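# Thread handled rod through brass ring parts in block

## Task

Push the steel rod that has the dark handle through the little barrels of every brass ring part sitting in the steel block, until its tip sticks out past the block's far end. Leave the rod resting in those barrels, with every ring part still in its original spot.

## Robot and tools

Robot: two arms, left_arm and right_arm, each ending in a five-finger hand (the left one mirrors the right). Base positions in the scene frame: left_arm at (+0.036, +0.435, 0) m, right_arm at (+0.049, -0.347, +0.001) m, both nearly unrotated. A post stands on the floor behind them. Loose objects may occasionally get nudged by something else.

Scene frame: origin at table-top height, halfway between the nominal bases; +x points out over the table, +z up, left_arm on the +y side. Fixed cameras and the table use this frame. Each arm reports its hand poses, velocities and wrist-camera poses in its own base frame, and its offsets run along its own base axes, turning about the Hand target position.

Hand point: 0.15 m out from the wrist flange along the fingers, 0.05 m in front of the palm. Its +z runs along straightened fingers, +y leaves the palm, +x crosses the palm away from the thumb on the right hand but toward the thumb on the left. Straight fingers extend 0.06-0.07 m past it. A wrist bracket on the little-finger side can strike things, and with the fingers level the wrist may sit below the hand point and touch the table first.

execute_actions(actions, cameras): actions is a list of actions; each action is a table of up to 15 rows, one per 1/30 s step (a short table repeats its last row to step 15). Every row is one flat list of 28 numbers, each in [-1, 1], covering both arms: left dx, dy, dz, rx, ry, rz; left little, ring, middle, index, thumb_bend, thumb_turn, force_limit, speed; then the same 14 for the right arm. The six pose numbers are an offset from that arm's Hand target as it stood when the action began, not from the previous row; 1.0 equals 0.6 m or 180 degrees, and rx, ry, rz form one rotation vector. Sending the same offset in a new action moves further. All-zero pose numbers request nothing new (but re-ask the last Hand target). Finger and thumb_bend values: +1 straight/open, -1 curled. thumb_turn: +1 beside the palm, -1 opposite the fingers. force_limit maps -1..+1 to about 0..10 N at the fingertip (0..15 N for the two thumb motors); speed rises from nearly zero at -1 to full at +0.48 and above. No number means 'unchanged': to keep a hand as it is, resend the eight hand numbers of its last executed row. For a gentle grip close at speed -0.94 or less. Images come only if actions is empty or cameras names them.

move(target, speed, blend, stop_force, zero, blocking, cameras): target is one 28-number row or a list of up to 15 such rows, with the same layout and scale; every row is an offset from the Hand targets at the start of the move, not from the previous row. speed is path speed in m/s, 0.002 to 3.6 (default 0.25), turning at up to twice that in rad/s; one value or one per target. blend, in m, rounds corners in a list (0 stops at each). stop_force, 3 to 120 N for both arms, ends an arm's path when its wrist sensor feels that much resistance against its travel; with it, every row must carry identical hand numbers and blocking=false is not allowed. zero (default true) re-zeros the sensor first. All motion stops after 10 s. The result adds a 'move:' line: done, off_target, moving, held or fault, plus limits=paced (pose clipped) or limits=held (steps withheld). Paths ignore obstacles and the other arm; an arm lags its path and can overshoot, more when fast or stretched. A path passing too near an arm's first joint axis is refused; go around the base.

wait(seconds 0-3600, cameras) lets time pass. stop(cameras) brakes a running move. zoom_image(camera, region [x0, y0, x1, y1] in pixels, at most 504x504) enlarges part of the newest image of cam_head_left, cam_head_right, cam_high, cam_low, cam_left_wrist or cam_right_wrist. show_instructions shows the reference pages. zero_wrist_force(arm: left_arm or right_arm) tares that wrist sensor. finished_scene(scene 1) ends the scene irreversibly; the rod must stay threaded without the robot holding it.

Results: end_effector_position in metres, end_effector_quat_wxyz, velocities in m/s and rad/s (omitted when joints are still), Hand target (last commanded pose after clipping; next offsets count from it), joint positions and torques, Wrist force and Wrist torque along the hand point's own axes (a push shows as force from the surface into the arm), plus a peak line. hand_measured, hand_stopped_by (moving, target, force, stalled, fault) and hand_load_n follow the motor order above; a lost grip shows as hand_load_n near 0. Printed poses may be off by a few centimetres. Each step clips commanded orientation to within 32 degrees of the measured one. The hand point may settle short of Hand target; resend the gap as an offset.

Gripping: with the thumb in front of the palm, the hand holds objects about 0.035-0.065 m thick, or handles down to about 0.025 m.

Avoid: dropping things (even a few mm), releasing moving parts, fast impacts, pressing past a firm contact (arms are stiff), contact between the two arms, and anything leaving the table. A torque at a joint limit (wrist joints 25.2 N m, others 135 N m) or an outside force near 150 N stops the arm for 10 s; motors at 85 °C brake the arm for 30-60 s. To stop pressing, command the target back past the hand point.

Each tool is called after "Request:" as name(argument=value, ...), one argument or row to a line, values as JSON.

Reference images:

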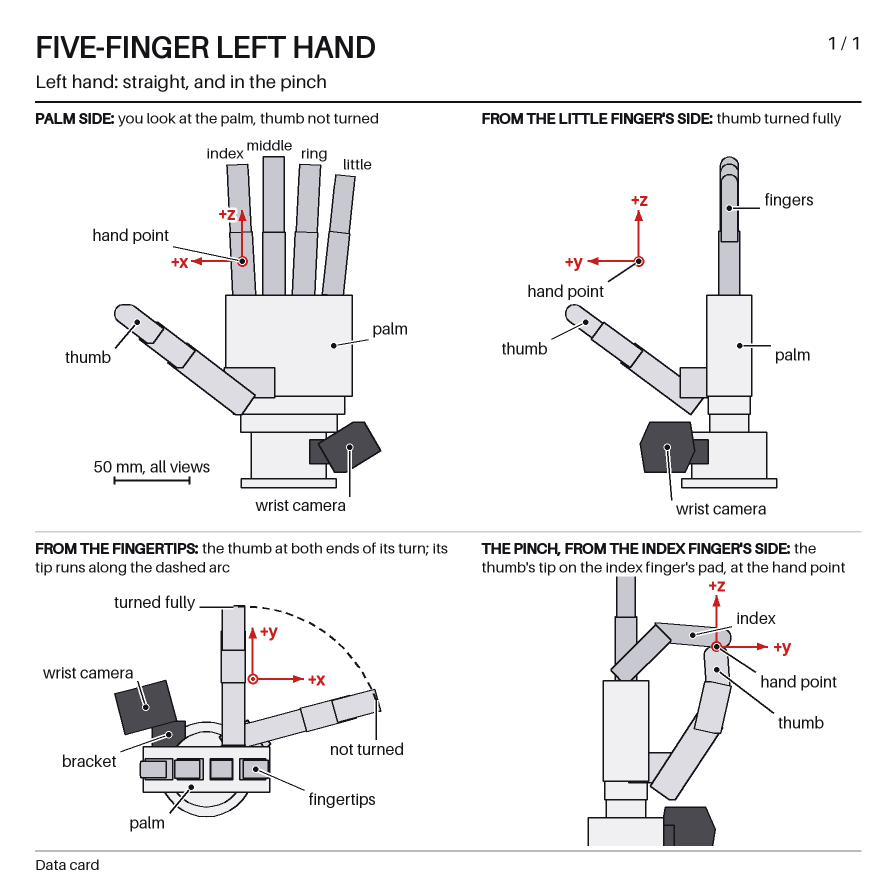

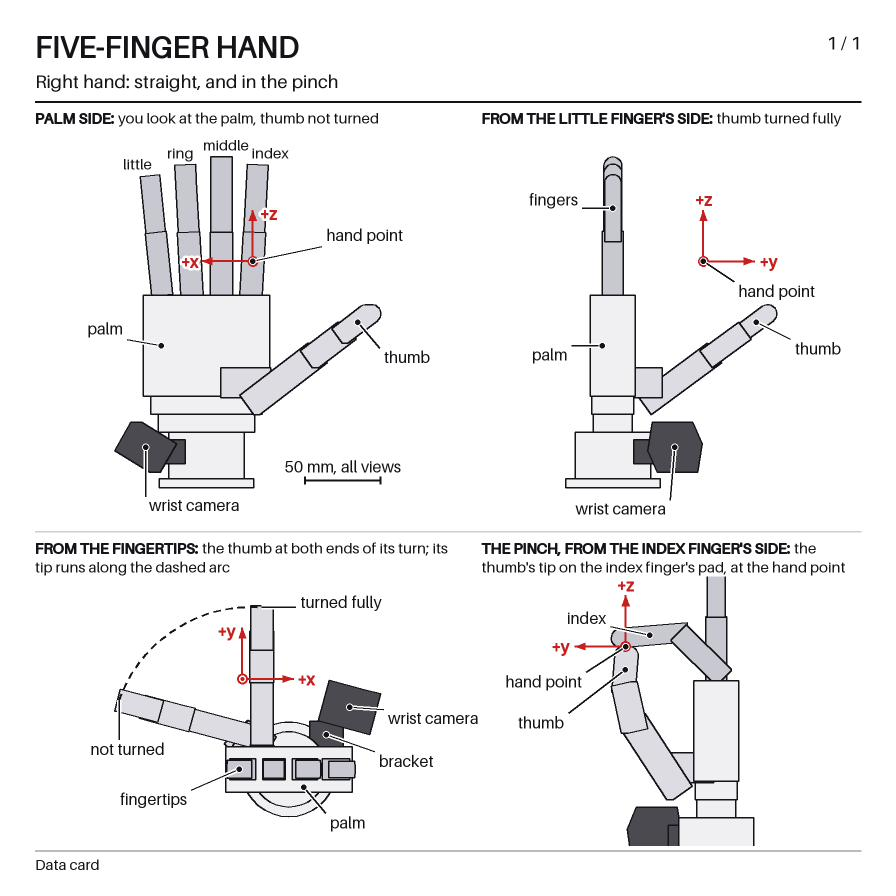

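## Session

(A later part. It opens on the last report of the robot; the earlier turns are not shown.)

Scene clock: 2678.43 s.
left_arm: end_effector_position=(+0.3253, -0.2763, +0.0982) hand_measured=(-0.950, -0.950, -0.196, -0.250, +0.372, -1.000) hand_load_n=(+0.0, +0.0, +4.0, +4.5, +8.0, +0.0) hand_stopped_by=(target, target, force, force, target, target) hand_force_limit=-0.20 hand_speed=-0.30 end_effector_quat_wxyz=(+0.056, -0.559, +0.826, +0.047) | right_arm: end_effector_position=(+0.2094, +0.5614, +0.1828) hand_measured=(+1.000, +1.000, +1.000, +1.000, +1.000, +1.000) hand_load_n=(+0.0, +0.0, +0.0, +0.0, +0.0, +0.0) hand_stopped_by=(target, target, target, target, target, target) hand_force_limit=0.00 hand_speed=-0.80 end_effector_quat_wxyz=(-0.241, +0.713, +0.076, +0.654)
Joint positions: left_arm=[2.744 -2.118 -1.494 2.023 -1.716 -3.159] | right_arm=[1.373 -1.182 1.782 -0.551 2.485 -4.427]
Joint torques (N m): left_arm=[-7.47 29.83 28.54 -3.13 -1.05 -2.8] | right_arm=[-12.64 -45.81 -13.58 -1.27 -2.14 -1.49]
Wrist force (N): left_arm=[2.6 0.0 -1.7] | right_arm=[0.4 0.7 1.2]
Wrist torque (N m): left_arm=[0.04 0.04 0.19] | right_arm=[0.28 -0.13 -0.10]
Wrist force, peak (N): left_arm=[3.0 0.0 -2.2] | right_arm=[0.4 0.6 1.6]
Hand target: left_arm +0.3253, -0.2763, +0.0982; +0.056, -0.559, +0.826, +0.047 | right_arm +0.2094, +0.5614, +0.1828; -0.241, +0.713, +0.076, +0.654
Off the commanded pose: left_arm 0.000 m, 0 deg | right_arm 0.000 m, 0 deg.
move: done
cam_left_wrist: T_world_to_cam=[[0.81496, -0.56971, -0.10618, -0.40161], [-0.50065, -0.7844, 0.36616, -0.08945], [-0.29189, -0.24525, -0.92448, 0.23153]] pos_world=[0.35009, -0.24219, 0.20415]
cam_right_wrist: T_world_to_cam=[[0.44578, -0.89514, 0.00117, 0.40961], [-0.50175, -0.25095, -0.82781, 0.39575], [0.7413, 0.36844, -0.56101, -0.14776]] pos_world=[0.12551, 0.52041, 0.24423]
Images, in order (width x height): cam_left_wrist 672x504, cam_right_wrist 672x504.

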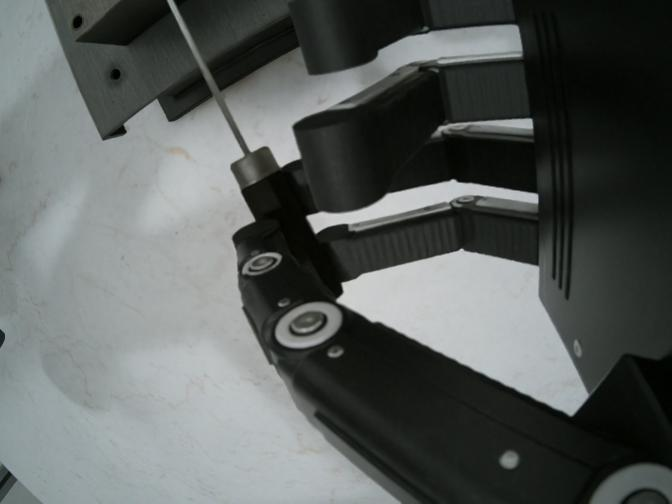

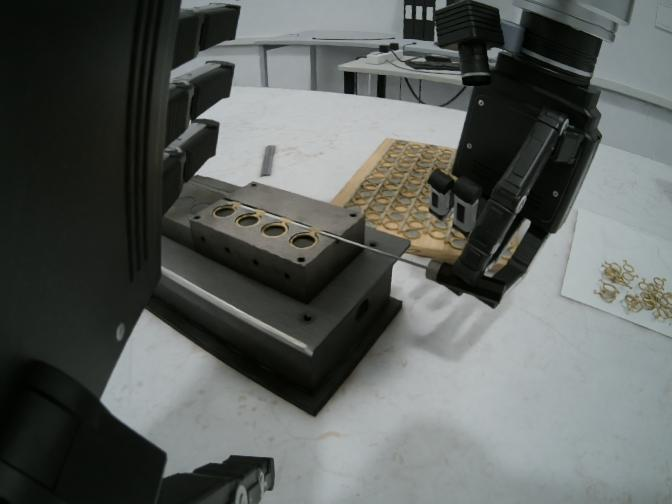

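Request:
move(
  target=[0.0024,0.0165,0,0,0,0,-0.95,-0.95,-0.35,-0.35,0.37,-1,-0.2,-0.3,0,0,0,0,0,0,1,1,1,1,1,1,0,-0.8],
  speed=0.008,
  stop_force=3.5,
  cameras=["cam_right_wrist","cam_left_wrist","cam_head_left"],
)

Request:
zoom_image(
  camera="cam_right_wrist",
  region=[210, 185, 245, 211],
)

Request:
zoom_image(
  camera="cam_right_wrist",
  region=[300, 150, 520, 340],
)

Scene clock: 2707.13 s.
left_arm: end_effector_position=(+0.3267, -0.2664, +0.0982) hand_measured=(-0.950, -0.950, -0.196, -0.250, +0.372, -1.000) hand_load_n=(+0.0, +0.0, +4.0, +4.5, +7.5, +0.0) hand_stopped_by=(target, target, force, force, target, target) hand_force_limit=-0.20 hand_speed=-0.30 end_effector_quat_wxyz=(+0.056, -0.559, +0.826, +0.047) | right_arm: end_effector_position=(+0.2094, +0.5614, +0.1828) hand_measured=(+1.000, +1.000, +1.000, +1.000, +1.000, +1.000) hand_load_n=(+0.0, +0.0, +0.0, +0.0, +0.0, +0.0) hand_stopped_by=(target, target, target, target, target, target) hand_force_limit=0.00 hand_speed=-0.80 end_effector_quat_wxyz=(-0.241, +0.713, +0.076, +0.654)
Joint positions: left_arm=[2.765 -2.107 -1.511 2.032 -1.716 -3.138] | right_arm=[1.373 -1.182 1.782 -0.551 2.485 -4.427]
Joint torques (N m): left_arm=[-7.27 29.2 27.72 -3.34 -1.34 -3.01] | right_arm=[-13.51 -44.67 -13.54 -1.42 -2.03 -1.51]
Wrist force (N): left_arm=[2.6 -0.2 -1.6] | right_arm=[0.3 0.7 1.1]
Wrist torque (N m): left_arm=[0.03 0.04 0.20] | right_arm=[0.28 -0.11 -0.11]
Wrist force, peak (N): left_arm=[2.9 0.2 -2.0] | right_arm=[0.6 0.9 1.5]
Hand target: left_arm +0.3267, -0.2664, +0.0982; +0.056, -0.559, +0.826, +0.047 | right_arm +0.2094, +0.5614, +0.1828; -0.241, +0.713, +0.076, +0.654
Off the commanded pose: left_arm 0.000 m, 0 deg | right_arm 0.000 m, 0 deg.
move: done
cam_left_wrist: T_world_to_cam=[[0.81496, -0.56971, -0.10618, -0.3972], [-0.50065, -0.7844, 0.36616, -0.08094], [-0.29189, -0.24525, -0.92448, 0.23439]] pos_world=[0.35159, -0.23229, 0.20415]
cam_right_wrist: T_world_to_cam=[[0.44578, -0.89514, 0.00117, 0.40961], [-0.50175, -0.25095, -0.82781, 0.39575], [0.7413, 0.36844, -0.56101, -0.14776]] pos_world=[0.12551, 0.52041, 0.24423]
Images, in order (width x height): cam_head_left 672x504, cam_left_wrist 672x504, cam_right_wrist 672x504.

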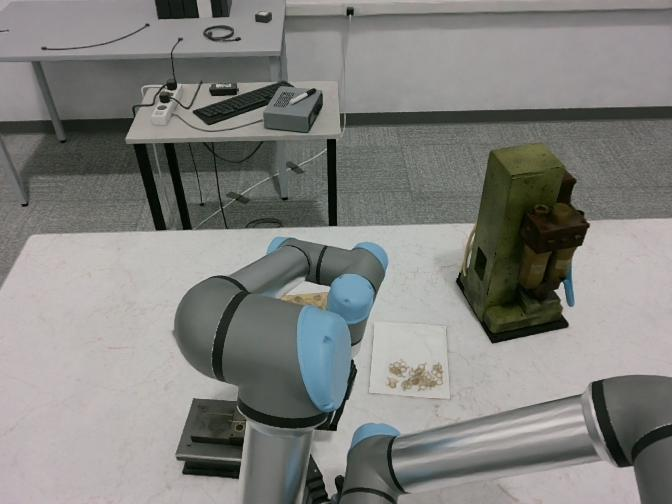

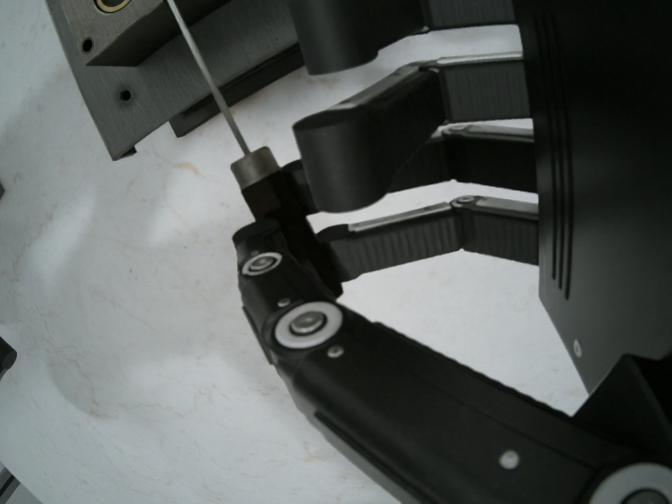

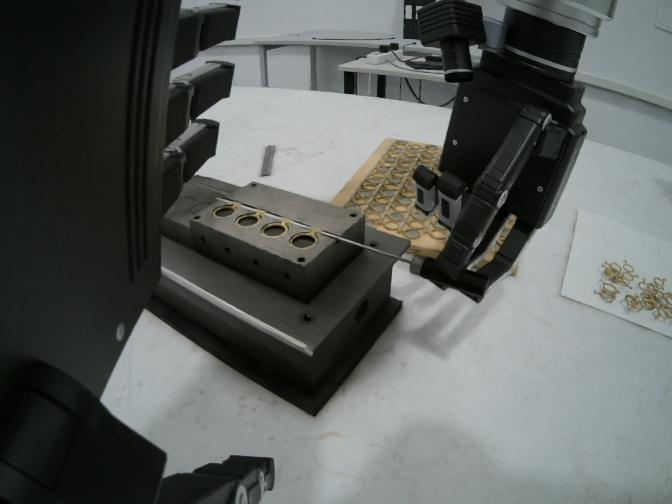

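Scaled by 14.400 from the camera's image (finer frame: 960x720).

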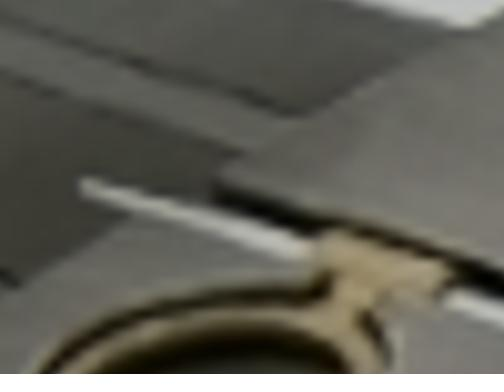

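Scaled by 2.291 from the camera's image (finer frame: 960x720).

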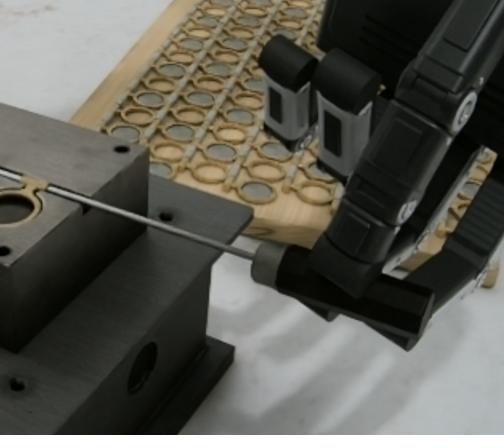

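Request:
move(
  target=[0,0,0,0,0,0,-0.95,-0.95,-0.35,-0.35,0.37,-1,-0.2,-0.3,-0.133,-0.25,0,0,0,0,1,1,1,1,1,1,0,-0.8],
  speed=0.12,
  cameras=["cam_right_wrist","cam_head_right"],
)

Scene clock: 2823.73 s.
left_arm: end_effector_position=(+0.3267, -0.2664, +0.0982) hand_measured=(-0.950, -0.950, -0.196, -0.250, +0.372, -1.000) hand_load_n=(+0.0, +0.0, +3.5, +4.5, +7.5, +0.0) hand_stopped_by=(target, target, force, force, target, target) hand_force_limit=-0.20 hand_speed=-0.30 end_effector_quat_wxyz=(+0.056, -0.559, +0.826, +0.047) | right_arm: end_effector_position=(+0.1295, +0.4115, +0.1829) hand_measured=(+1.000, +1.000, +1.000, +1.000, +1.000, +1.000) hand_load_n=(+0.0, +0.0, +0.0, +0.0, +0.0, +0.0) hand_stopped_by=(target, target, target, target, target, target) hand_force_limit=0.00 hand_speed=-0.80 end_effector_quat_wxyz=(-0.241, +0.713, +0.076, +0.654)
Joint positions: left_arm=[2.765 -2.107 -1.511 2.032 -1.716 -3.138] | right_arm=[1.521 -1.464 2.158 -0.633 2.632 -4.412]
Joint torques (N m): left_arm=[-6.3 29.84 29.09 -3.18 0.37 -2.8] | right_arm=[-11.82 -17.2 -14.15 1.21 -1.53 -1.67]
Wrist force (N): left_arm=[2.5 -0.1 -2.1] | right_arm=[0.5 0.8 1.2]
Wrist torque (N m): left_arm=[0.06 0.05 0.18] | right_arm=[0.25 -0.14 -0.08]
Wrist force, peak (N): left_arm=[2.6 0.1 -2.2] | right_arm=[0.3 -0.1 2.4]
Hand target: left_arm +0.3267, -0.2664, +0.0982; +0.056, -0.559, +0.826, +0.047 | right_arm +0.1296, +0.4114, +0.1828; -0.241, +0.713, +0.076, +0.654
Off the commanded pose: left_arm 0.000 m, 0 deg | right_arm 0.000 m, 0 deg.
move: done
cam_right_wrist: T_world_to_cam=[[0.44592, -0.89507, 0.00084, 0.31105], [-0.50182, -0.25078, -0.82782, 0.31812], [0.74117, 0.36872, -0.56099, -0.03342]] pos_world=[0.04571, 0.37051, 0.24433]
Images, in order (width x height): cam_head_right 672x504, cam_right_wrist 672x504.

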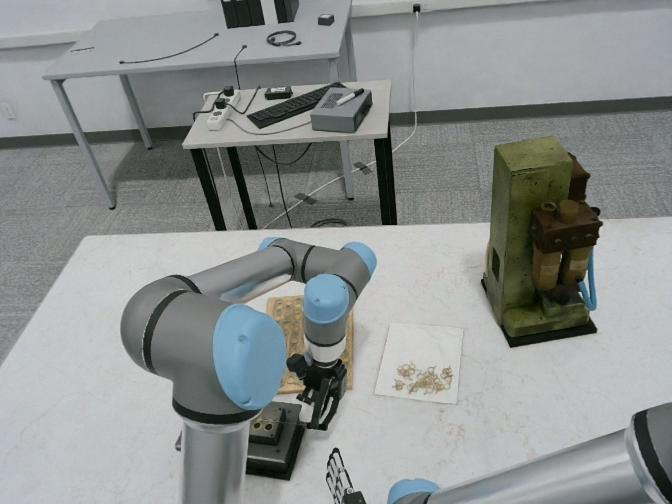

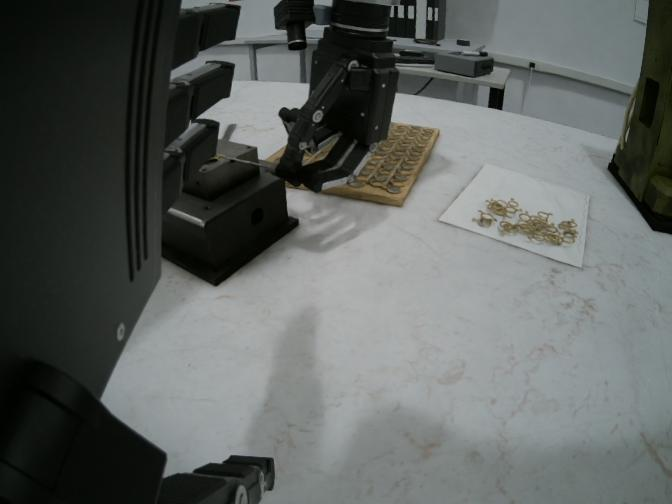

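Request:
move(
  target=[0.003,0,0.0052,-0.0161,-0.1099,0,-0.95,-0.95,-0.35,-0.35,0.37,-1,-0.2,-0.3,0,0,0,0,0,0,1,1,1,1,1,1,0,-0.8],
  speed=0.08,
  cameras=["cam_right_wrist","cam_left_wrist"],
)

Request:
zoom_image(
  camera="cam_right_wrist",
  region=[170, 60, 400, 230],
)

Scene clock: 2831.07 s.
left_arm: end_effector_position=(+0.3284, -0.2663, +0.1013) hand_measured=(-0.950, -0.950, -0.196, -0.250, +0.372, -1.000) hand_load_n=(+0.0, +0.0, +3.0, +4.5, +7.5, +0.0) hand_stopped_by=(target, target, force, force, target, target) hand_force_limit=-0.20 hand_speed=-0.30 end_effector_quat_wxyz=(+0.183, -0.560, +0.805, -0.070) end_effector_velocity=(+0.001, +0.000, +0.001) end_effector_angular_velocity=(-0.001, +0.002, +0.002) | right_arm: end_effector_position=(+0.1296, +0.4114, +0.1828) hand_measured=(+1.000, +1.000, +1.000, +1.000, +1.000, +1.000) hand_load_n=(+0.0, +0.0, +0.0, +0.0, +0.0, +0.0) hand_stopped_by=(target, target, target, target, target, target) hand_force_limit=0.00 hand_speed=-0.80 end_effector_quat_wxyz=(-0.241, +0.713, +0.076, +0.654)
Joint positions: left_arm=[2.713 -1.888 -1.722 2.355 -1.811 -3.176] | right_arm=[1.521 -1.464 2.158 -0.633 2.632 -4.413]
Joint velocities: left_arm=[0.002 -0.002 0.005 -0.005 0.001 -0.001] | right_arm=[within noise]
Joint torques (N m): left_arm=[6.36 22.25 29.42 -2.77 0.86 -0.31] | right_arm=[-13.43 -9.58 -10.35 1.1 0.65 -1.85]
Wrist force (N): left_arm=[2.5 0.5 -2.3] | right_arm=[0.2 0.8 1.0]
Wrist torque (N m): left_arm=[0.26 -0.02 0.23] | right_arm=[0.28 -0.09 -0.09]
Wrist force, peak (N): left_arm=[2.8 0.5 -2.5] | right_arm=[0.5 1.0 1.4]
Hand target: left_arm +0.3285, -0.2664, +0.1013; +0.183, -0.560, +0.805, -0.070 | right_arm +0.1296, +0.4114, +0.1828; -0.241, +0.713, +0.076, +0.654
Off the commanded pose: left_arm 0.000 m, 0 deg | right_arm 0.000 m, 0 deg.
move: done
cam_left_wrist: T_world_to_cam=[[0.79793, -0.56719, 0.20398, -0.42335], [-0.60169, -0.76962, 0.21367, -0.02862], [0.0358, -0.29323, -0.95537, 0.12052]] pos_world=[0.31627, -0.22681, 0.20761]
cam_right_wrist: T_world_to_cam=[[0.44578, -0.89514, 0.00117, 0.31091], [-0.50175, -0.25095, -0.82781, 0.31807], [0.7413, 0.36844, -0.56101, -0.03334]] pos_world=[0.04571, 0.37041, 0.24423]
Images, in order (width x height): cam_left_wrist 672x504, cam_right_wrist 672x504.

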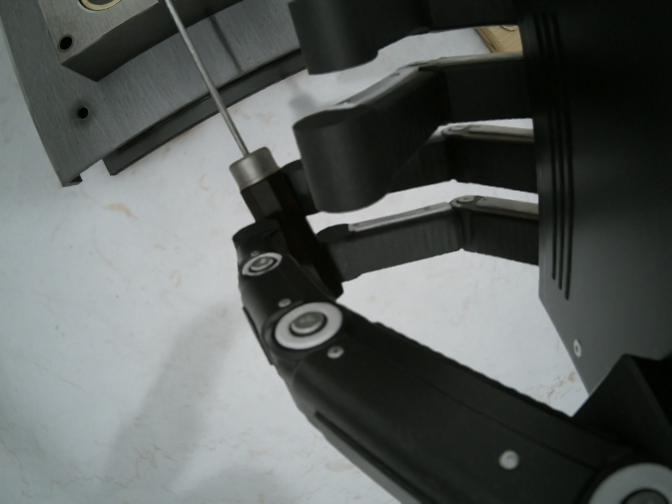

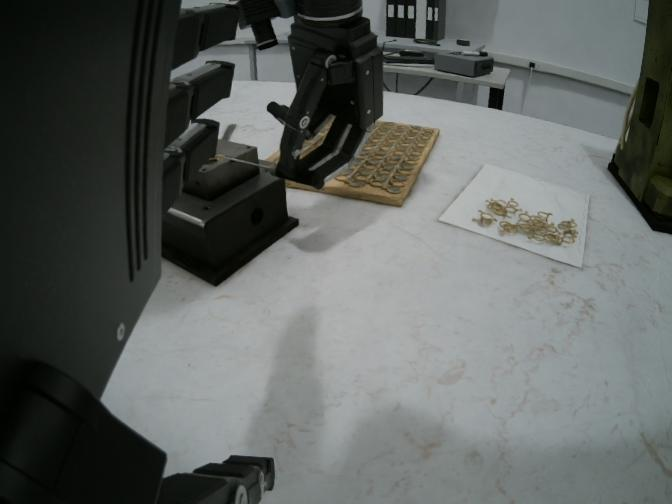

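Scaled by 2.191 from the camera's image (finer frame: 960x720).

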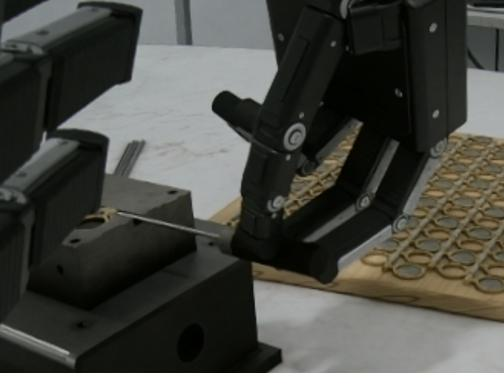

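Request:
move(
  target=[0.0008,0,0.0072,-0.0201,-0.1373,0,-0.95,-0.95,-0.35,-0.35,0.37,-1,-0.2,-0.3,0,0,0,0,0,0,1,1,1,1,1,1,0,-0.8],
  speed=0.08,
  cameras=["cam_right_wrist","cam_left_wrist"],
)

Request:
zoom_image(
  camera="cam_right_wrist",
  region=[170, 60, 400, 230],
)

Scene clock: 2841.00 s.
left_arm: end_effector_position=(+0.3289, -0.2663, +0.1056) hand_measured=(-0.950, -0.950, -0.196, -0.250, +0.372, -1.000) hand_load_n=(+0.0, +0.0, +2.5, +5.0, +8.0, +0.0) hand_stopped_by=(target, target, force, force, target, target) hand_force_limit=-0.20 hand_speed=-0.30 end_effector_quat_wxyz=(+0.333, -0.537, +0.745, -0.214) | right_arm: end_effector_position=(+0.1296, +0.4114, +0.1828) hand_measured=(+1.000, +1.000, +1.000, +1.000, +1.000, +1.000) hand_load_n=(+0.0, +0.0, +0.0, +0.0, +0.0, +0.0) hand_stopped_by=(target, target, target, target, target, target) hand_force_limit=0.00 hand_speed=-0.80 end_effector_quat_wxyz=(-0.241, +0.713, +0.076, +0.654)
Joint positions: left_arm=[2.613 -1.654 -2.004 2.81 -1.982 -3.191] | right_arm=[1.521 -1.464 2.158 -0.633 2.632 -4.413]
Joint torques (N m): left_arm=[5.85 13.12 30.34 -0.54 0.53 1.8] | right_arm=[-13.42 -10.06 -10.84 1.05 -0.07 -1.63]
Wrist force (N): left_arm=[2.1 1.1 -2.6] | right_arm=[0.4 0.8 1.2]
Wrist torque (N m): left_arm=[0.40 -0.04 -0.04] | right_arm=[0.24 -0.14 -0.07]
Wrist force, peak (N): left_arm=[3.2 1.8 -3.0] | right_arm=[0.4 0.9 1.5]
Hand target: left_arm +0.3290, -0.2664, +0.1056; +0.333, -0.537, +0.745, -0.214 | right_arm +0.1296, +0.4114, +0.1828; -0.241, +0.713, +0.076, +0.654
Off the commanded pose: left_arm 0.000 m, 0 deg | right_arm 0.000 m, 0 deg.
move: done
cam_left_wrist: T_world_to_cam=[[0.6319, -0.54308, 0.55296, -0.40047], [-0.64633, -0.76298, -0.01074, 0.01086], [0.42773, -0.35061, -0.83314, -0.03247]] pos_world=[0.27397, -0.22058, 0.19451]
cam_right_wrist: T_world_to_cam=[[0.44578, -0.89514, 0.00117, 0.31091], [-0.50175, -0.25095, -0.82781, 0.31807], [0.7413, 0.36844, -0.56101, -0.03334]] pos_world=[0.04571, 0.37041, 0.24423]
Images, in order (width x height): cam_left_wrist 672x504, cam_right_wrist 672x504.

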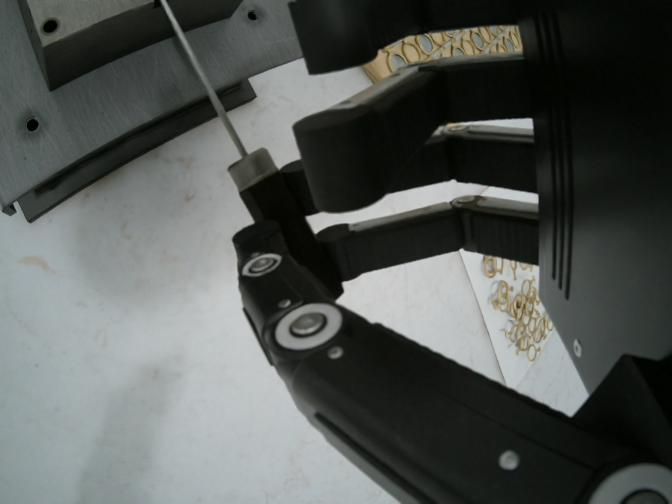

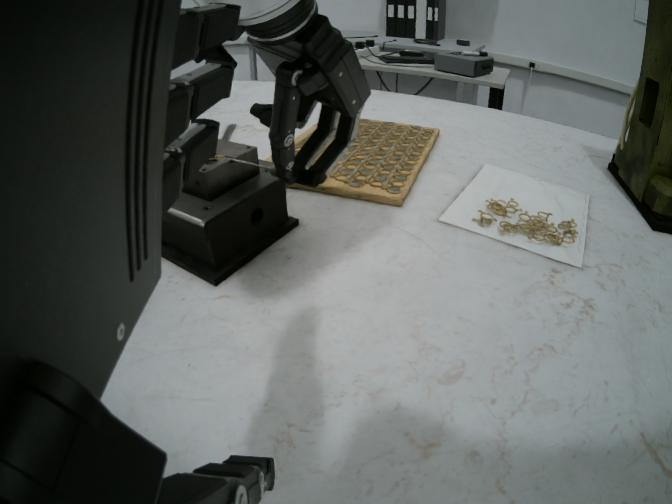

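Scaled by 2.191 from the camera's image (finer frame: 960x720).

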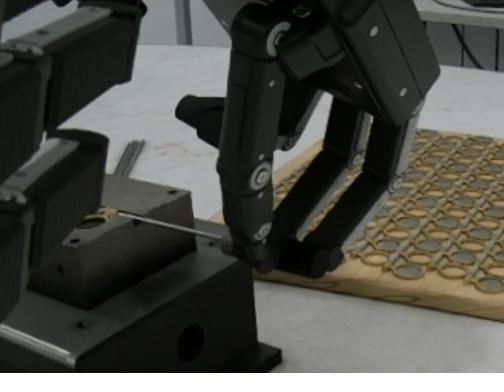

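Request:
move(
  target=[0.0036,0.0247,0,0,0,0,-0.95,-0.95,-0.35,-0.35,0.37,-1,-0.2,-0.3,0,0,0,0,0,0,1,1,1,1,1,1,0,-0.8],
  speed=0.01,
  stop_force=4,
  cameras=["cam_right_wrist","cam_left_wrist"],
)

Request:
zoom_image(
  camera="cam_right_wrist",
  region=[170, 80, 340, 230],
)

Scene clock: 2857.53 s.
left_arm: end_effector_position=(+0.3312, -0.2516, +0.1056) hand_measured=(-0.950, -0.950, -0.196, -0.250, +0.372, -1.000) hand_load_n=(+0.0, +0.0, +3.0, +5.0, +7.5, +0.0) hand_stopped_by=(target, target, force, force, target, target) hand_force_limit=-0.20 hand_speed=-0.30 end_effector_quat_wxyz=(+0.333, -0.537, +0.745, -0.214) | right_arm: end_effector_position=(+0.1296, +0.4114, +0.1828) hand_measured=(+1.000, +1.000, +1.000, +1.000, +1.000, +1.000) hand_load_n=(+0.0, +0.0, +0.0, +0.0, +0.0, +0.0) hand_stopped_by=(target, target, target, target, target, target) hand_force_limit=0.00 hand_speed=-0.80 end_effector_quat_wxyz=(-0.241, +0.713, +0.076, +0.654)
Joint positions: left_arm=[2.661 -1.624 -2.033 2.825 -1.951 -3.153] | right_arm=[1.521 -1.464 2.158 -0.633 2.632 -4.413]
Joint torques (N m): left_arm=[-6.79 11.23 29.43 -1.39 -2.06 -2.94] | right_arm=[-13.77 -10.46 -11.06 0.99 -0.62 -1.45]
Wrist force (N): left_arm=[2.2 1.4 -2.6] | right_arm=[0.1 0.8 1.3]
Wrist torque (N m): left_arm=[0.43 -0.04 -0.04] | right_arm=[0.25 -0.10 -0.09]
Wrist force, peak (N): left_arm=[3.6 1.2 -2.7] | right_arm=[0.3 0.9 1.6]
Hand target: left_arm +0.3312, -0.2516, +0.1056; +0.333, -0.537, +0.745, -0.214 | right_arm +0.1296, +0.4114, +0.1828; -0.241, +0.713, +0.076, +0.654
Off the commanded pose: left_arm 0.000 m, 0 deg | right_arm 0.000 m, 0 deg.
move: done
cam_left_wrist: T_world_to_cam=[[0.63187, -0.54291, 0.55316, -0.39389], [-0.64624, -0.76306, -0.01073, 0.0236], [0.42792, -0.35069, -0.83301, -0.02836]] pos_world=[0.27627, -0.20578, 0.19451]
cam_right_wrist: T_world_to_cam=[[0.44578, -0.89514, 0.00117, 0.31091], [-0.50175, -0.25095, -0.82781, 0.31807], [0.7413, 0.36844, -0.56101, -0.03334]] pos_world=[0.04571, 0.37041, 0.24423]
Images, in order (width x height): cam_left_wrist 672x504, cam_right_wrist 672x504.

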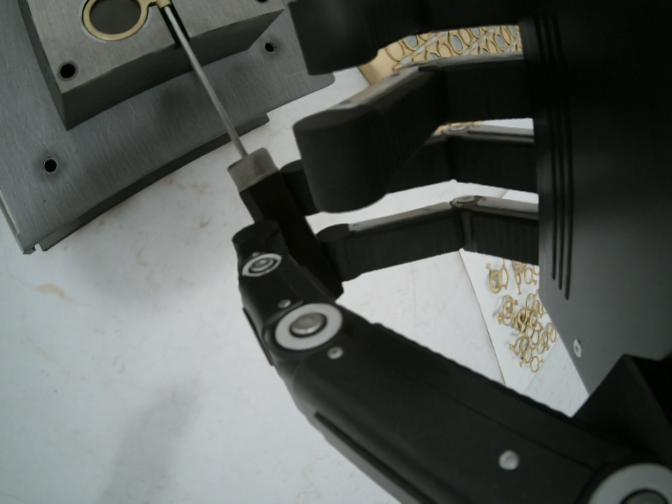

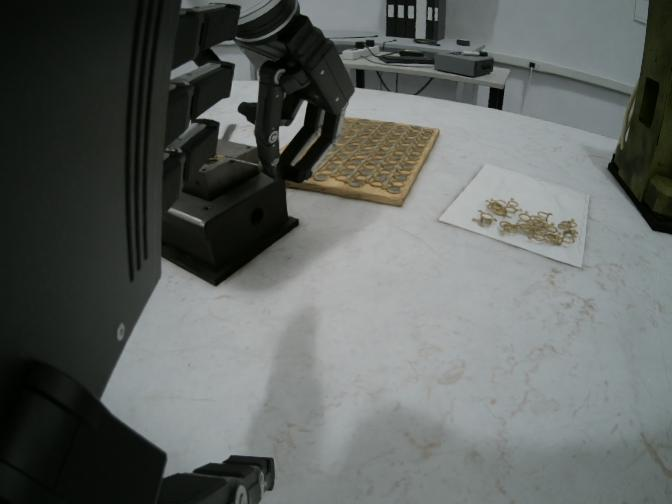

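Scaled by 2.965 from the camera's image (finer frame: 960x720).

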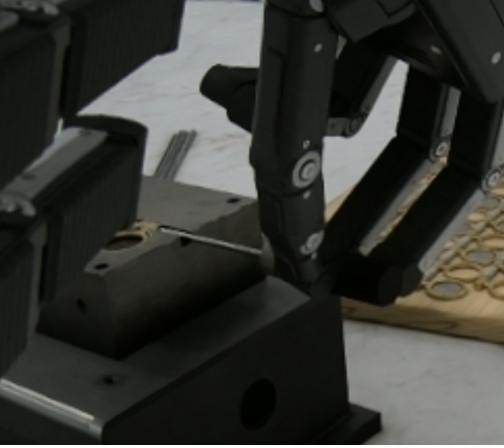

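Request:
move(
  target=[0.0024,0.0165,0,0,0,0,-0.95,-0.95,-0.35,-0.35,0.37,-1,-0.2,-0.3,0,0,0,0,0,0,1,1,1,1,1,1,0,-0.8],
  speed=0.01,
  stop_force=4,
  cameras=["cam_right_wrist","cam_left_wrist"],
)

Request:
zoom_image(
  camera="cam_left_wrist",
  region=[40, 0, 340, 220],
)

Request:
zoom_image(
  camera="cam_right_wrist",
  region=[170, 80, 340, 230],
)

Scene clock: 2866.40 s.
left_arm: end_effector_position=(+0.3326, -0.2416, +0.1056) hand_measured=(-0.950, -0.950, -0.196, -0.250, +0.372, -1.000) hand_load_n=(+0.0, +0.0, +2.5, +5.5, +8.0, +0.0) hand_stopped_by=(target, target, force, force, target, target) hand_force_limit=-0.20 hand_speed=-0.30 end_effector_quat_wxyz=(+0.333, -0.537, +0.745, -0.214) | right_arm: end_effector_position=(+0.1296, +0.4114, +0.1828) hand_measured=(+1.000, +1.000, +1.000, +1.000, +1.000, +1.000) hand_load_n=(+0.0, +0.0, +0.0, +0.0, +0.0, +0.0) hand_stopped_by=(target, target, target, target, target, target) hand_force_limit=0.00 hand_speed=-0.80 end_effector_quat_wxyz=(-0.241, +0.713, +0.076, +0.654)
Joint positions: left_arm=[2.694 -1.604 -2.052 2.833 -1.928 -3.127] | right_arm=[1.521 -1.464 2.158 -0.633 2.632 -4.413]
Joint torques (N m): left_arm=[-7.71 9.17 29.64 -1.15 -1.86 -3.24] | right_arm=[-13.62 -10.63 -11.89 1.1 -1.41 -1.36]
Wrist force (N): left_arm=[2.2 1.4 -2.9] | right_arm=[0.4 0.6 1.2]
Wrist torque (N m): left_arm=[0.46 -0.05 -0.04] | right_arm=[0.23 -0.13 -0.08]
Wrist force, peak (N): left_arm=[3.1 1.0 -2.9] | right_arm=[0.5 0.9 1.6]
Hand target: left_arm +0.3326, -0.2417, +0.1056; +0.333, -0.537, +0.745, -0.214 | right_arm +0.1296, +0.4114, +0.1828; -0.241, +0.713, +0.076, +0.654
Off the commanded pose: left_arm 0.000 m, 0 deg | right_arm 0.000 m, 0 deg.
move: done
cam_left_wrist: T_world_to_cam=[[0.63187, -0.54291, 0.55316, -0.3894], [-0.64624, -0.76306, -0.01073, 0.03206], [0.42792, -0.35069, -0.83301, -0.02549]] pos_world=[0.27767, -0.19589, 0.19451]
cam_right_wrist: T_world_to_cam=[[0.44578, -0.89514, 0.00117, 0.31091], [-0.50175, -0.25095, -0.82781, 0.31807], [0.7413, 0.36844, -0.56101, -0.03334]] pos_world=[0.04571, 0.37041, 0.24423]
Images, in order (width x height): cam_left_wrist 672x504, cam_right_wrist 672x504.

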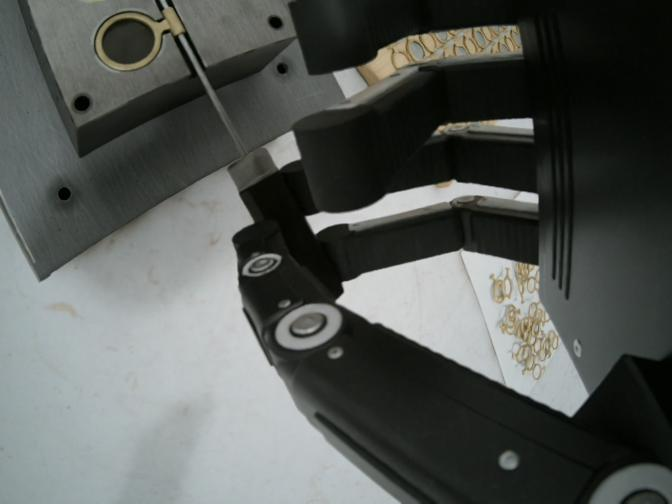

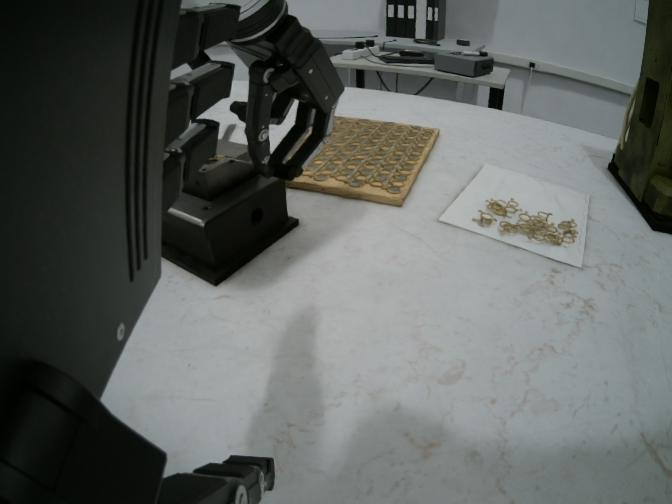

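Scaled by 1.680 from the camera's image (finer frame: 960x720).

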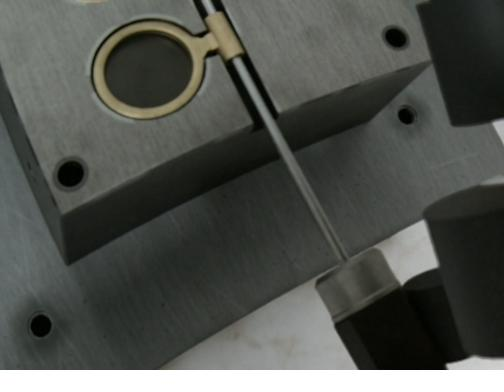

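Scaled by 2.965 from the camera's image (finer frame: 960x720).

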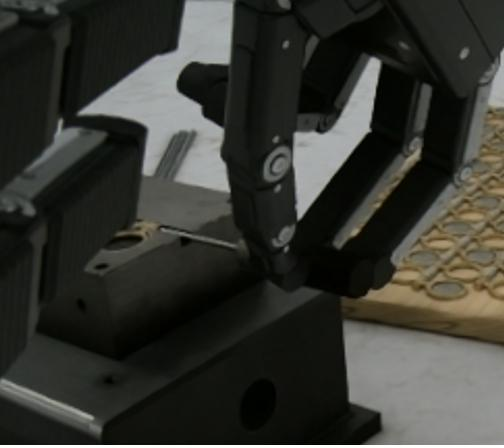

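Request:
move(
  target=[0.0024,0.0165,0,0,0,0,-0.95,-0.95,-0.35,-0.35,0.37,-1,-0.2,-0.3,0,0,0,0,0,0,1,1,1,1,1,1,0,-0.8],
  speed=0.01,
  stop_force=4,
  cameras=["cam_right_wrist","cam_left_wrist"],
)

Request:
zoom_image(
  camera="cam_right_wrist",
  region=[170, 80, 340, 230],
)

Scene clock: 2892.20 s.
left_arm: end_effector_position=(+0.3340, -0.2317, +0.1056) hand_measured=(-0.950, -0.950, -0.196, -0.250, +0.372, -1.000) hand_load_n=(+0.0, +0.0, +3.0, +5.5, +8.0, +0.0) hand_stopped_by=(target, target, force, force, target, target) hand_force_limit=-0.20 hand_speed=-0.30 end_effector_quat_wxyz=(+0.333, -0.537, +0.745, -0.214) | right_arm: end_effector_position=(+0.1296, +0.4114, +0.1828) hand_measured=(+1.000, +1.000, +1.000, +1.000, +1.000, +1.000) hand_load_n=(+0.0, +0.0, +0.0, +0.0, +0.0, +0.0) hand_stopped_by=(target, target, target, target, target, target) hand_force_limit=0.00 hand_speed=-0.80 end_effector_quat_wxyz=(-0.241, +0.713, +0.076, +0.654)
Joint positions: left_arm=[2.728 -1.584 -2.07 2.841 -1.905 -3.1] | right_arm=[1.521 -1.464 2.158 -0.633 2.632 -4.413]
Joint torques (N m): left_arm=[-7.07 9.02 30.48 -1.49 -1.92 -2.96] | right_arm=[-13.4 -11.18 -12.51 0.96 -1.85 -1.26]
Wrist force (N): left_arm=[2.4 1.7 -2.8] | right_arm=[0.3 0.7 1.4]
Wrist torque (N m): left_arm=[0.49 -0.07 -0.02] | right_arm=[0.23 -0.14 -0.08]
Wrist force, peak (N): left_arm=[3.4 1.3 -2.8] | right_arm=[0.4 0.9 1.6]
Hand target: left_arm +0.3340, -0.2318, +0.1056; +0.333, -0.537, +0.745, -0.214 | right_arm +0.1296, +0.4114, +0.1828; -0.241, +0.713, +0.076, +0.654
Off the commanded pose: left_arm 0.000 m, 0 deg | right_arm 0.000 m, 0 deg.
move: done
cam_left_wrist: T_world_to_cam=[[0.63187, -0.54291, 0.55316, -0.38497], [-0.64624, -0.76306, -0.01073, 0.04058], [0.42792, -0.35069, -0.83301, -0.02266]] pos_world=[0.27917, -0.18599, 0.19451]
cam_right_wrist: T_world_to_cam=[[0.44578, -0.89514, 0.00117, 0.31091], [-0.50175, -0.25095, -0.82781, 0.31807], [0.7413, 0.36844, -0.56101, -0.03334]] pos_world=[0.04571, 0.37041, 0.24423]
Images, in order (width x height): cam_left_wrist 672x504, cam_right_wrist 672x504.

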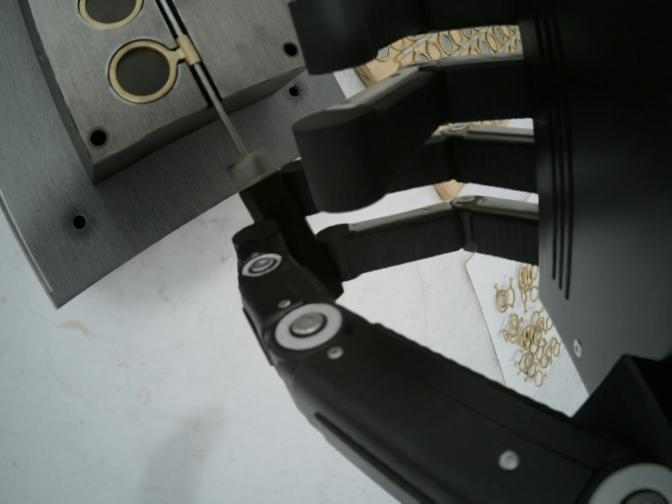

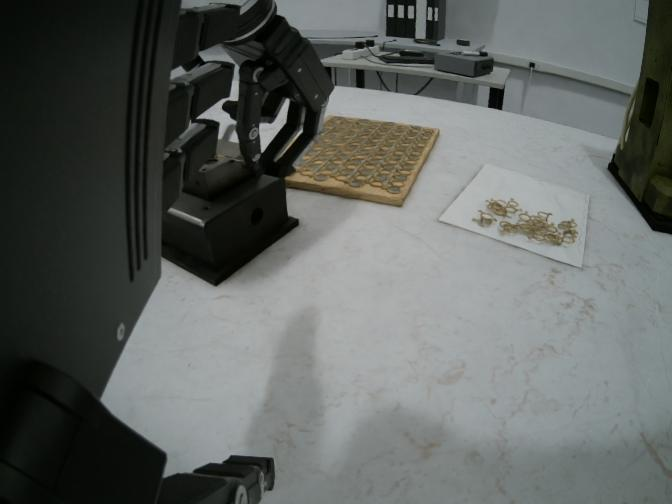

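Scaled by 2.965 from the camera's image (finer frame: 960x720).

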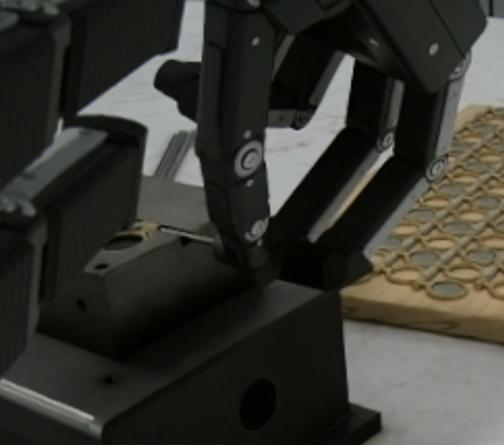

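Request:
move(
  target=[0.0023,0.0157,0,0,0,0,-0.95,-0.95,-0.35,-0.35,0.37,-1,-0.2,-0.3,0,0,0,0,0,0,1,1,1,1,1,1,0,-0.8],
  speed=0.01,
  stop_force=4,
  cameras=["cam_right_wrist","cam_left_wrist"],
)

Request:
zoom_image(
  camera="cam_left_wrist",
  region=[40, 0, 340, 220],
)

Request:
zoom_image(
  camera="cam_right_wrist",
  region=[170, 80, 340, 230],
)

Scene clock: 2901.93 s.
left_arm: end_effector_position=(+0.3354, -0.2223, +0.1056) hand_measured=(-0.950, -0.950, -0.196, -0.250, +0.372, -1.000) hand_load_n=(+0.0, +0.0, +3.0, +5.0, +8.0, +0.0) hand_stopped_by=(target, target, force, force, target, target) hand_force_limit=-0.20 hand_speed=-0.30 end_effector_quat_wxyz=(+0.333, -0.537, +0.745, -0.214) | right_arm: end_effector_position=(+0.1296, +0.4114, +0.1828) hand_measured=(+1.000, +1.000, +1.000, +1.000, +1.000, +1.000) hand_load_n=(+0.0, +0.0, +0.0, +0.0, +0.0, +0.0) hand_stopped_by=(target, target, target, target, target, target) hand_force_limit=0.00 hand_speed=-0.80 end_effector_quat_wxyz=(-0.241, +0.713, +0.076, +0.654)
Joint positions: left_arm=[2.762 -1.566 -2.087 2.847 -1.881 -3.074] | right_arm=[1.521 -1.464 2.158 -0.633 2.632 -4.413]
Joint torques (N m): left_arm=[-6.95 9.2 30.32 -1 -1.85 -2.83] | right_arm=[-13.08 -10.74 -12.72 0.96 -2.02 -1.13]
Wrist force (N): left_arm=[2.1 1.3 -2.7] | right_arm=[0.4 0.9 1.3]
Wrist torque (N m): left_arm=[0.44 -0.04 -0.01] | right_arm=[0.26 -0.13 -0.08]
Wrist force, peak (N): left_arm=[3.5 1.3 -3.0] | right_arm=[0.3 0.7 1.7]
Hand target: left_arm +0.3354, -0.2223, +0.1056; +0.333, -0.537, +0.745, -0.214 | right_arm +0.1296, +0.4114, +0.1828; -0.241, +0.713, +0.076, +0.654
Off the commanded pose: left_arm 0.000 m, 0 deg | right_arm 0.000 m, 0 deg.
move: done
cam_left_wrist: T_world_to_cam=[[0.63196, -0.54291, 0.55306, -0.38069], [-0.64623, -0.76307, -0.01064, 0.04857], [0.4278, -0.35068, -0.83307, -0.01987]] pos_world=[0.28047, -0.17658, 0.19451]
cam_right_wrist: T_world_to_cam=[[0.44578, -0.89514, 0.00117, 0.31091], [-0.50175, -0.25095, -0.82781, 0.31807], [0.7413, 0.36844, -0.56101, -0.03334]] pos_world=[0.04571, 0.37041, 0.24423]
Images, in order (width x height): cam_left_wrist 672x504, cam_right_wrist 672x504.

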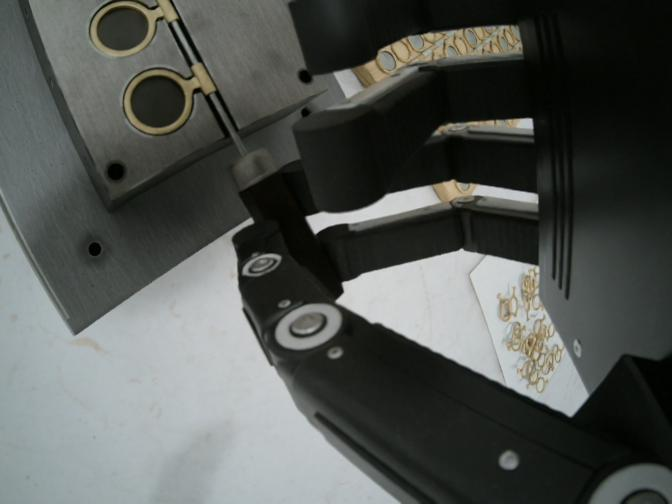

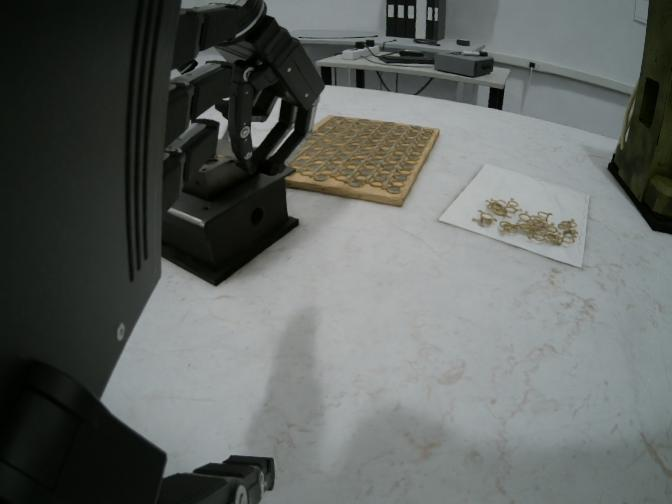

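Scaled by 1.680 from the camera's image (finer frame: 960x720).

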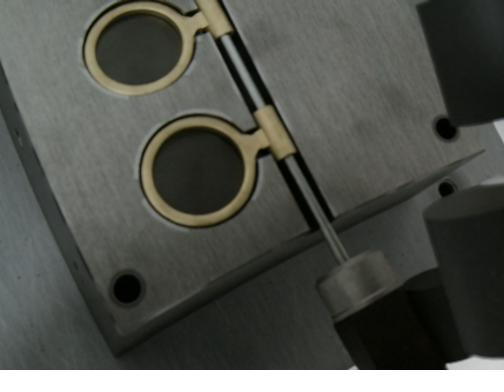

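Scaled by 2.965 from the camera's image (finer frame: 960x720).

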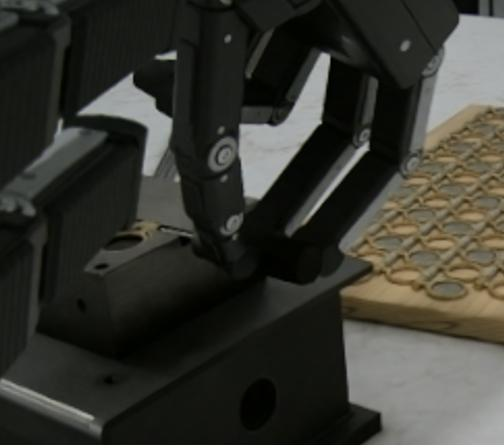

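Request:
move(
  target=[0.001,0.0066,0,0,0,0,-0.95,-0.95,-0.35,-0.35,0.37,-1,-0.2,-0.3,0,0,0,0,0,0,1,1,1,1,1,1,0,-0.8],
  speed=0.01,
  stop_force=4,
  cameras=["cam_left_wrist"],
)

Request:
zoom_image(
  camera="cam_left_wrist",
  region=[40, 0, 340, 220],
)

Scene clock: 2924.90 s.
left_arm: end_effector_position=(+0.3360, -0.2184, +0.1056) hand_measured=(-0.950, -0.950, -0.196, -0.250, +0.372, -1.000) hand_load_n=(+0.0, +0.0, +3.0, +5.0, +8.0, +0.0) hand_stopped_by=(target, target, force, force, target, target) hand_force_limit=-0.20 hand_speed=-0.30 end_effector_quat_wxyz=(+0.333, -0.537, +0.745, -0.214) | right_arm: end_effector_position=(+0.1296, +0.4114, +0.1828) hand_measured=(+1.000, +1.000, +1.000, +1.000, +1.000, +1.000) hand_load_n=(+0.0, +0.0, +0.0, +0.0, +0.0, +0.0) hand_stopped_by=(target, target, target, target, target, target) hand_force_limit=0.00 hand_speed=-0.80 end_effector_quat_wxyz=(-0.241, +0.713, +0.076, +0.654)
Joint positions: left_arm=[2.777 -1.559 -2.094 2.85 -1.871 -3.063] | right_arm=[1.521 -1.464 2.158 -0.633 2.632 -4.413]
Joint torques (N m): left_arm=[-7.05 9 30.65 -1.07 -1.98 -2.91] | right_arm=[-13.28 -11.05 -13.8 0.92 -1.85 -0.95]
Wrist force (N): left_arm=[2.3 1.1 -3.1] | right_arm=[0.6 0.9 1.3]
Wrist torque (N m): left_arm=[0.45 -0.06 -0.01] | right_arm=[0.26 -0.15 -0.07]
Wrist force, peak (N): left_arm=[3.5 1.0 -3.3] | right_arm=[0.4 1.1 1.5]
Hand target: left_arm +0.3360, -0.2184, +0.1056; +0.333, -0.537, +0.745, -0.214 | right_arm +0.1296, +0.4114, +0.1828; -0.241, +0.713, +0.076, +0.654
Off the commanded pose: left_arm 0.000 m, 0 deg | right_arm 0.000 m, 0 deg.
move: done
cam_left_wrist: T_world_to_cam=[[0.63196, -0.54291, 0.55306, -0.37884], [-0.64623, -0.76307, -0.01064, 0.05201], [0.4278, -0.35068, -0.83307, -0.0188]] pos_world=[0.28107, -0.17258, 0.19441]

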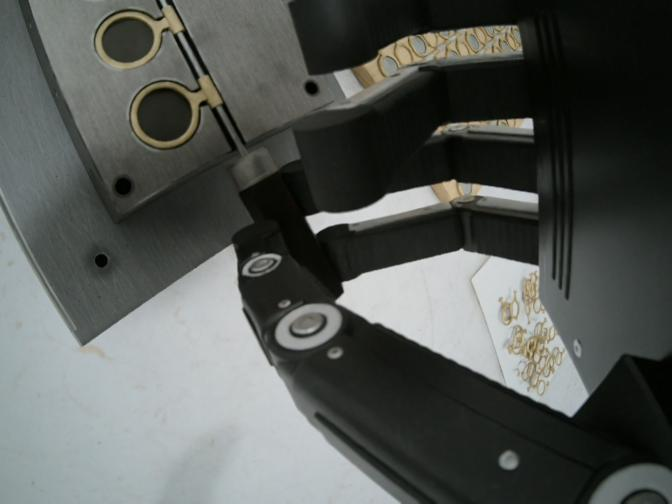

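Scaled by 1.680 from the camera's image (finer frame: 960x720).

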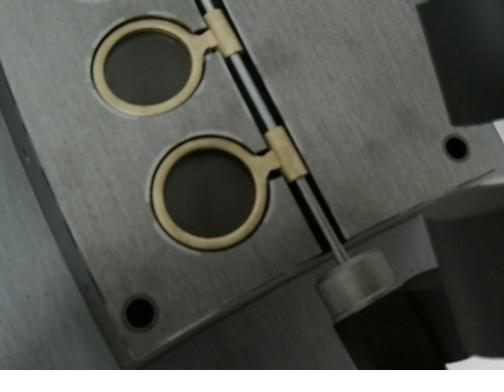

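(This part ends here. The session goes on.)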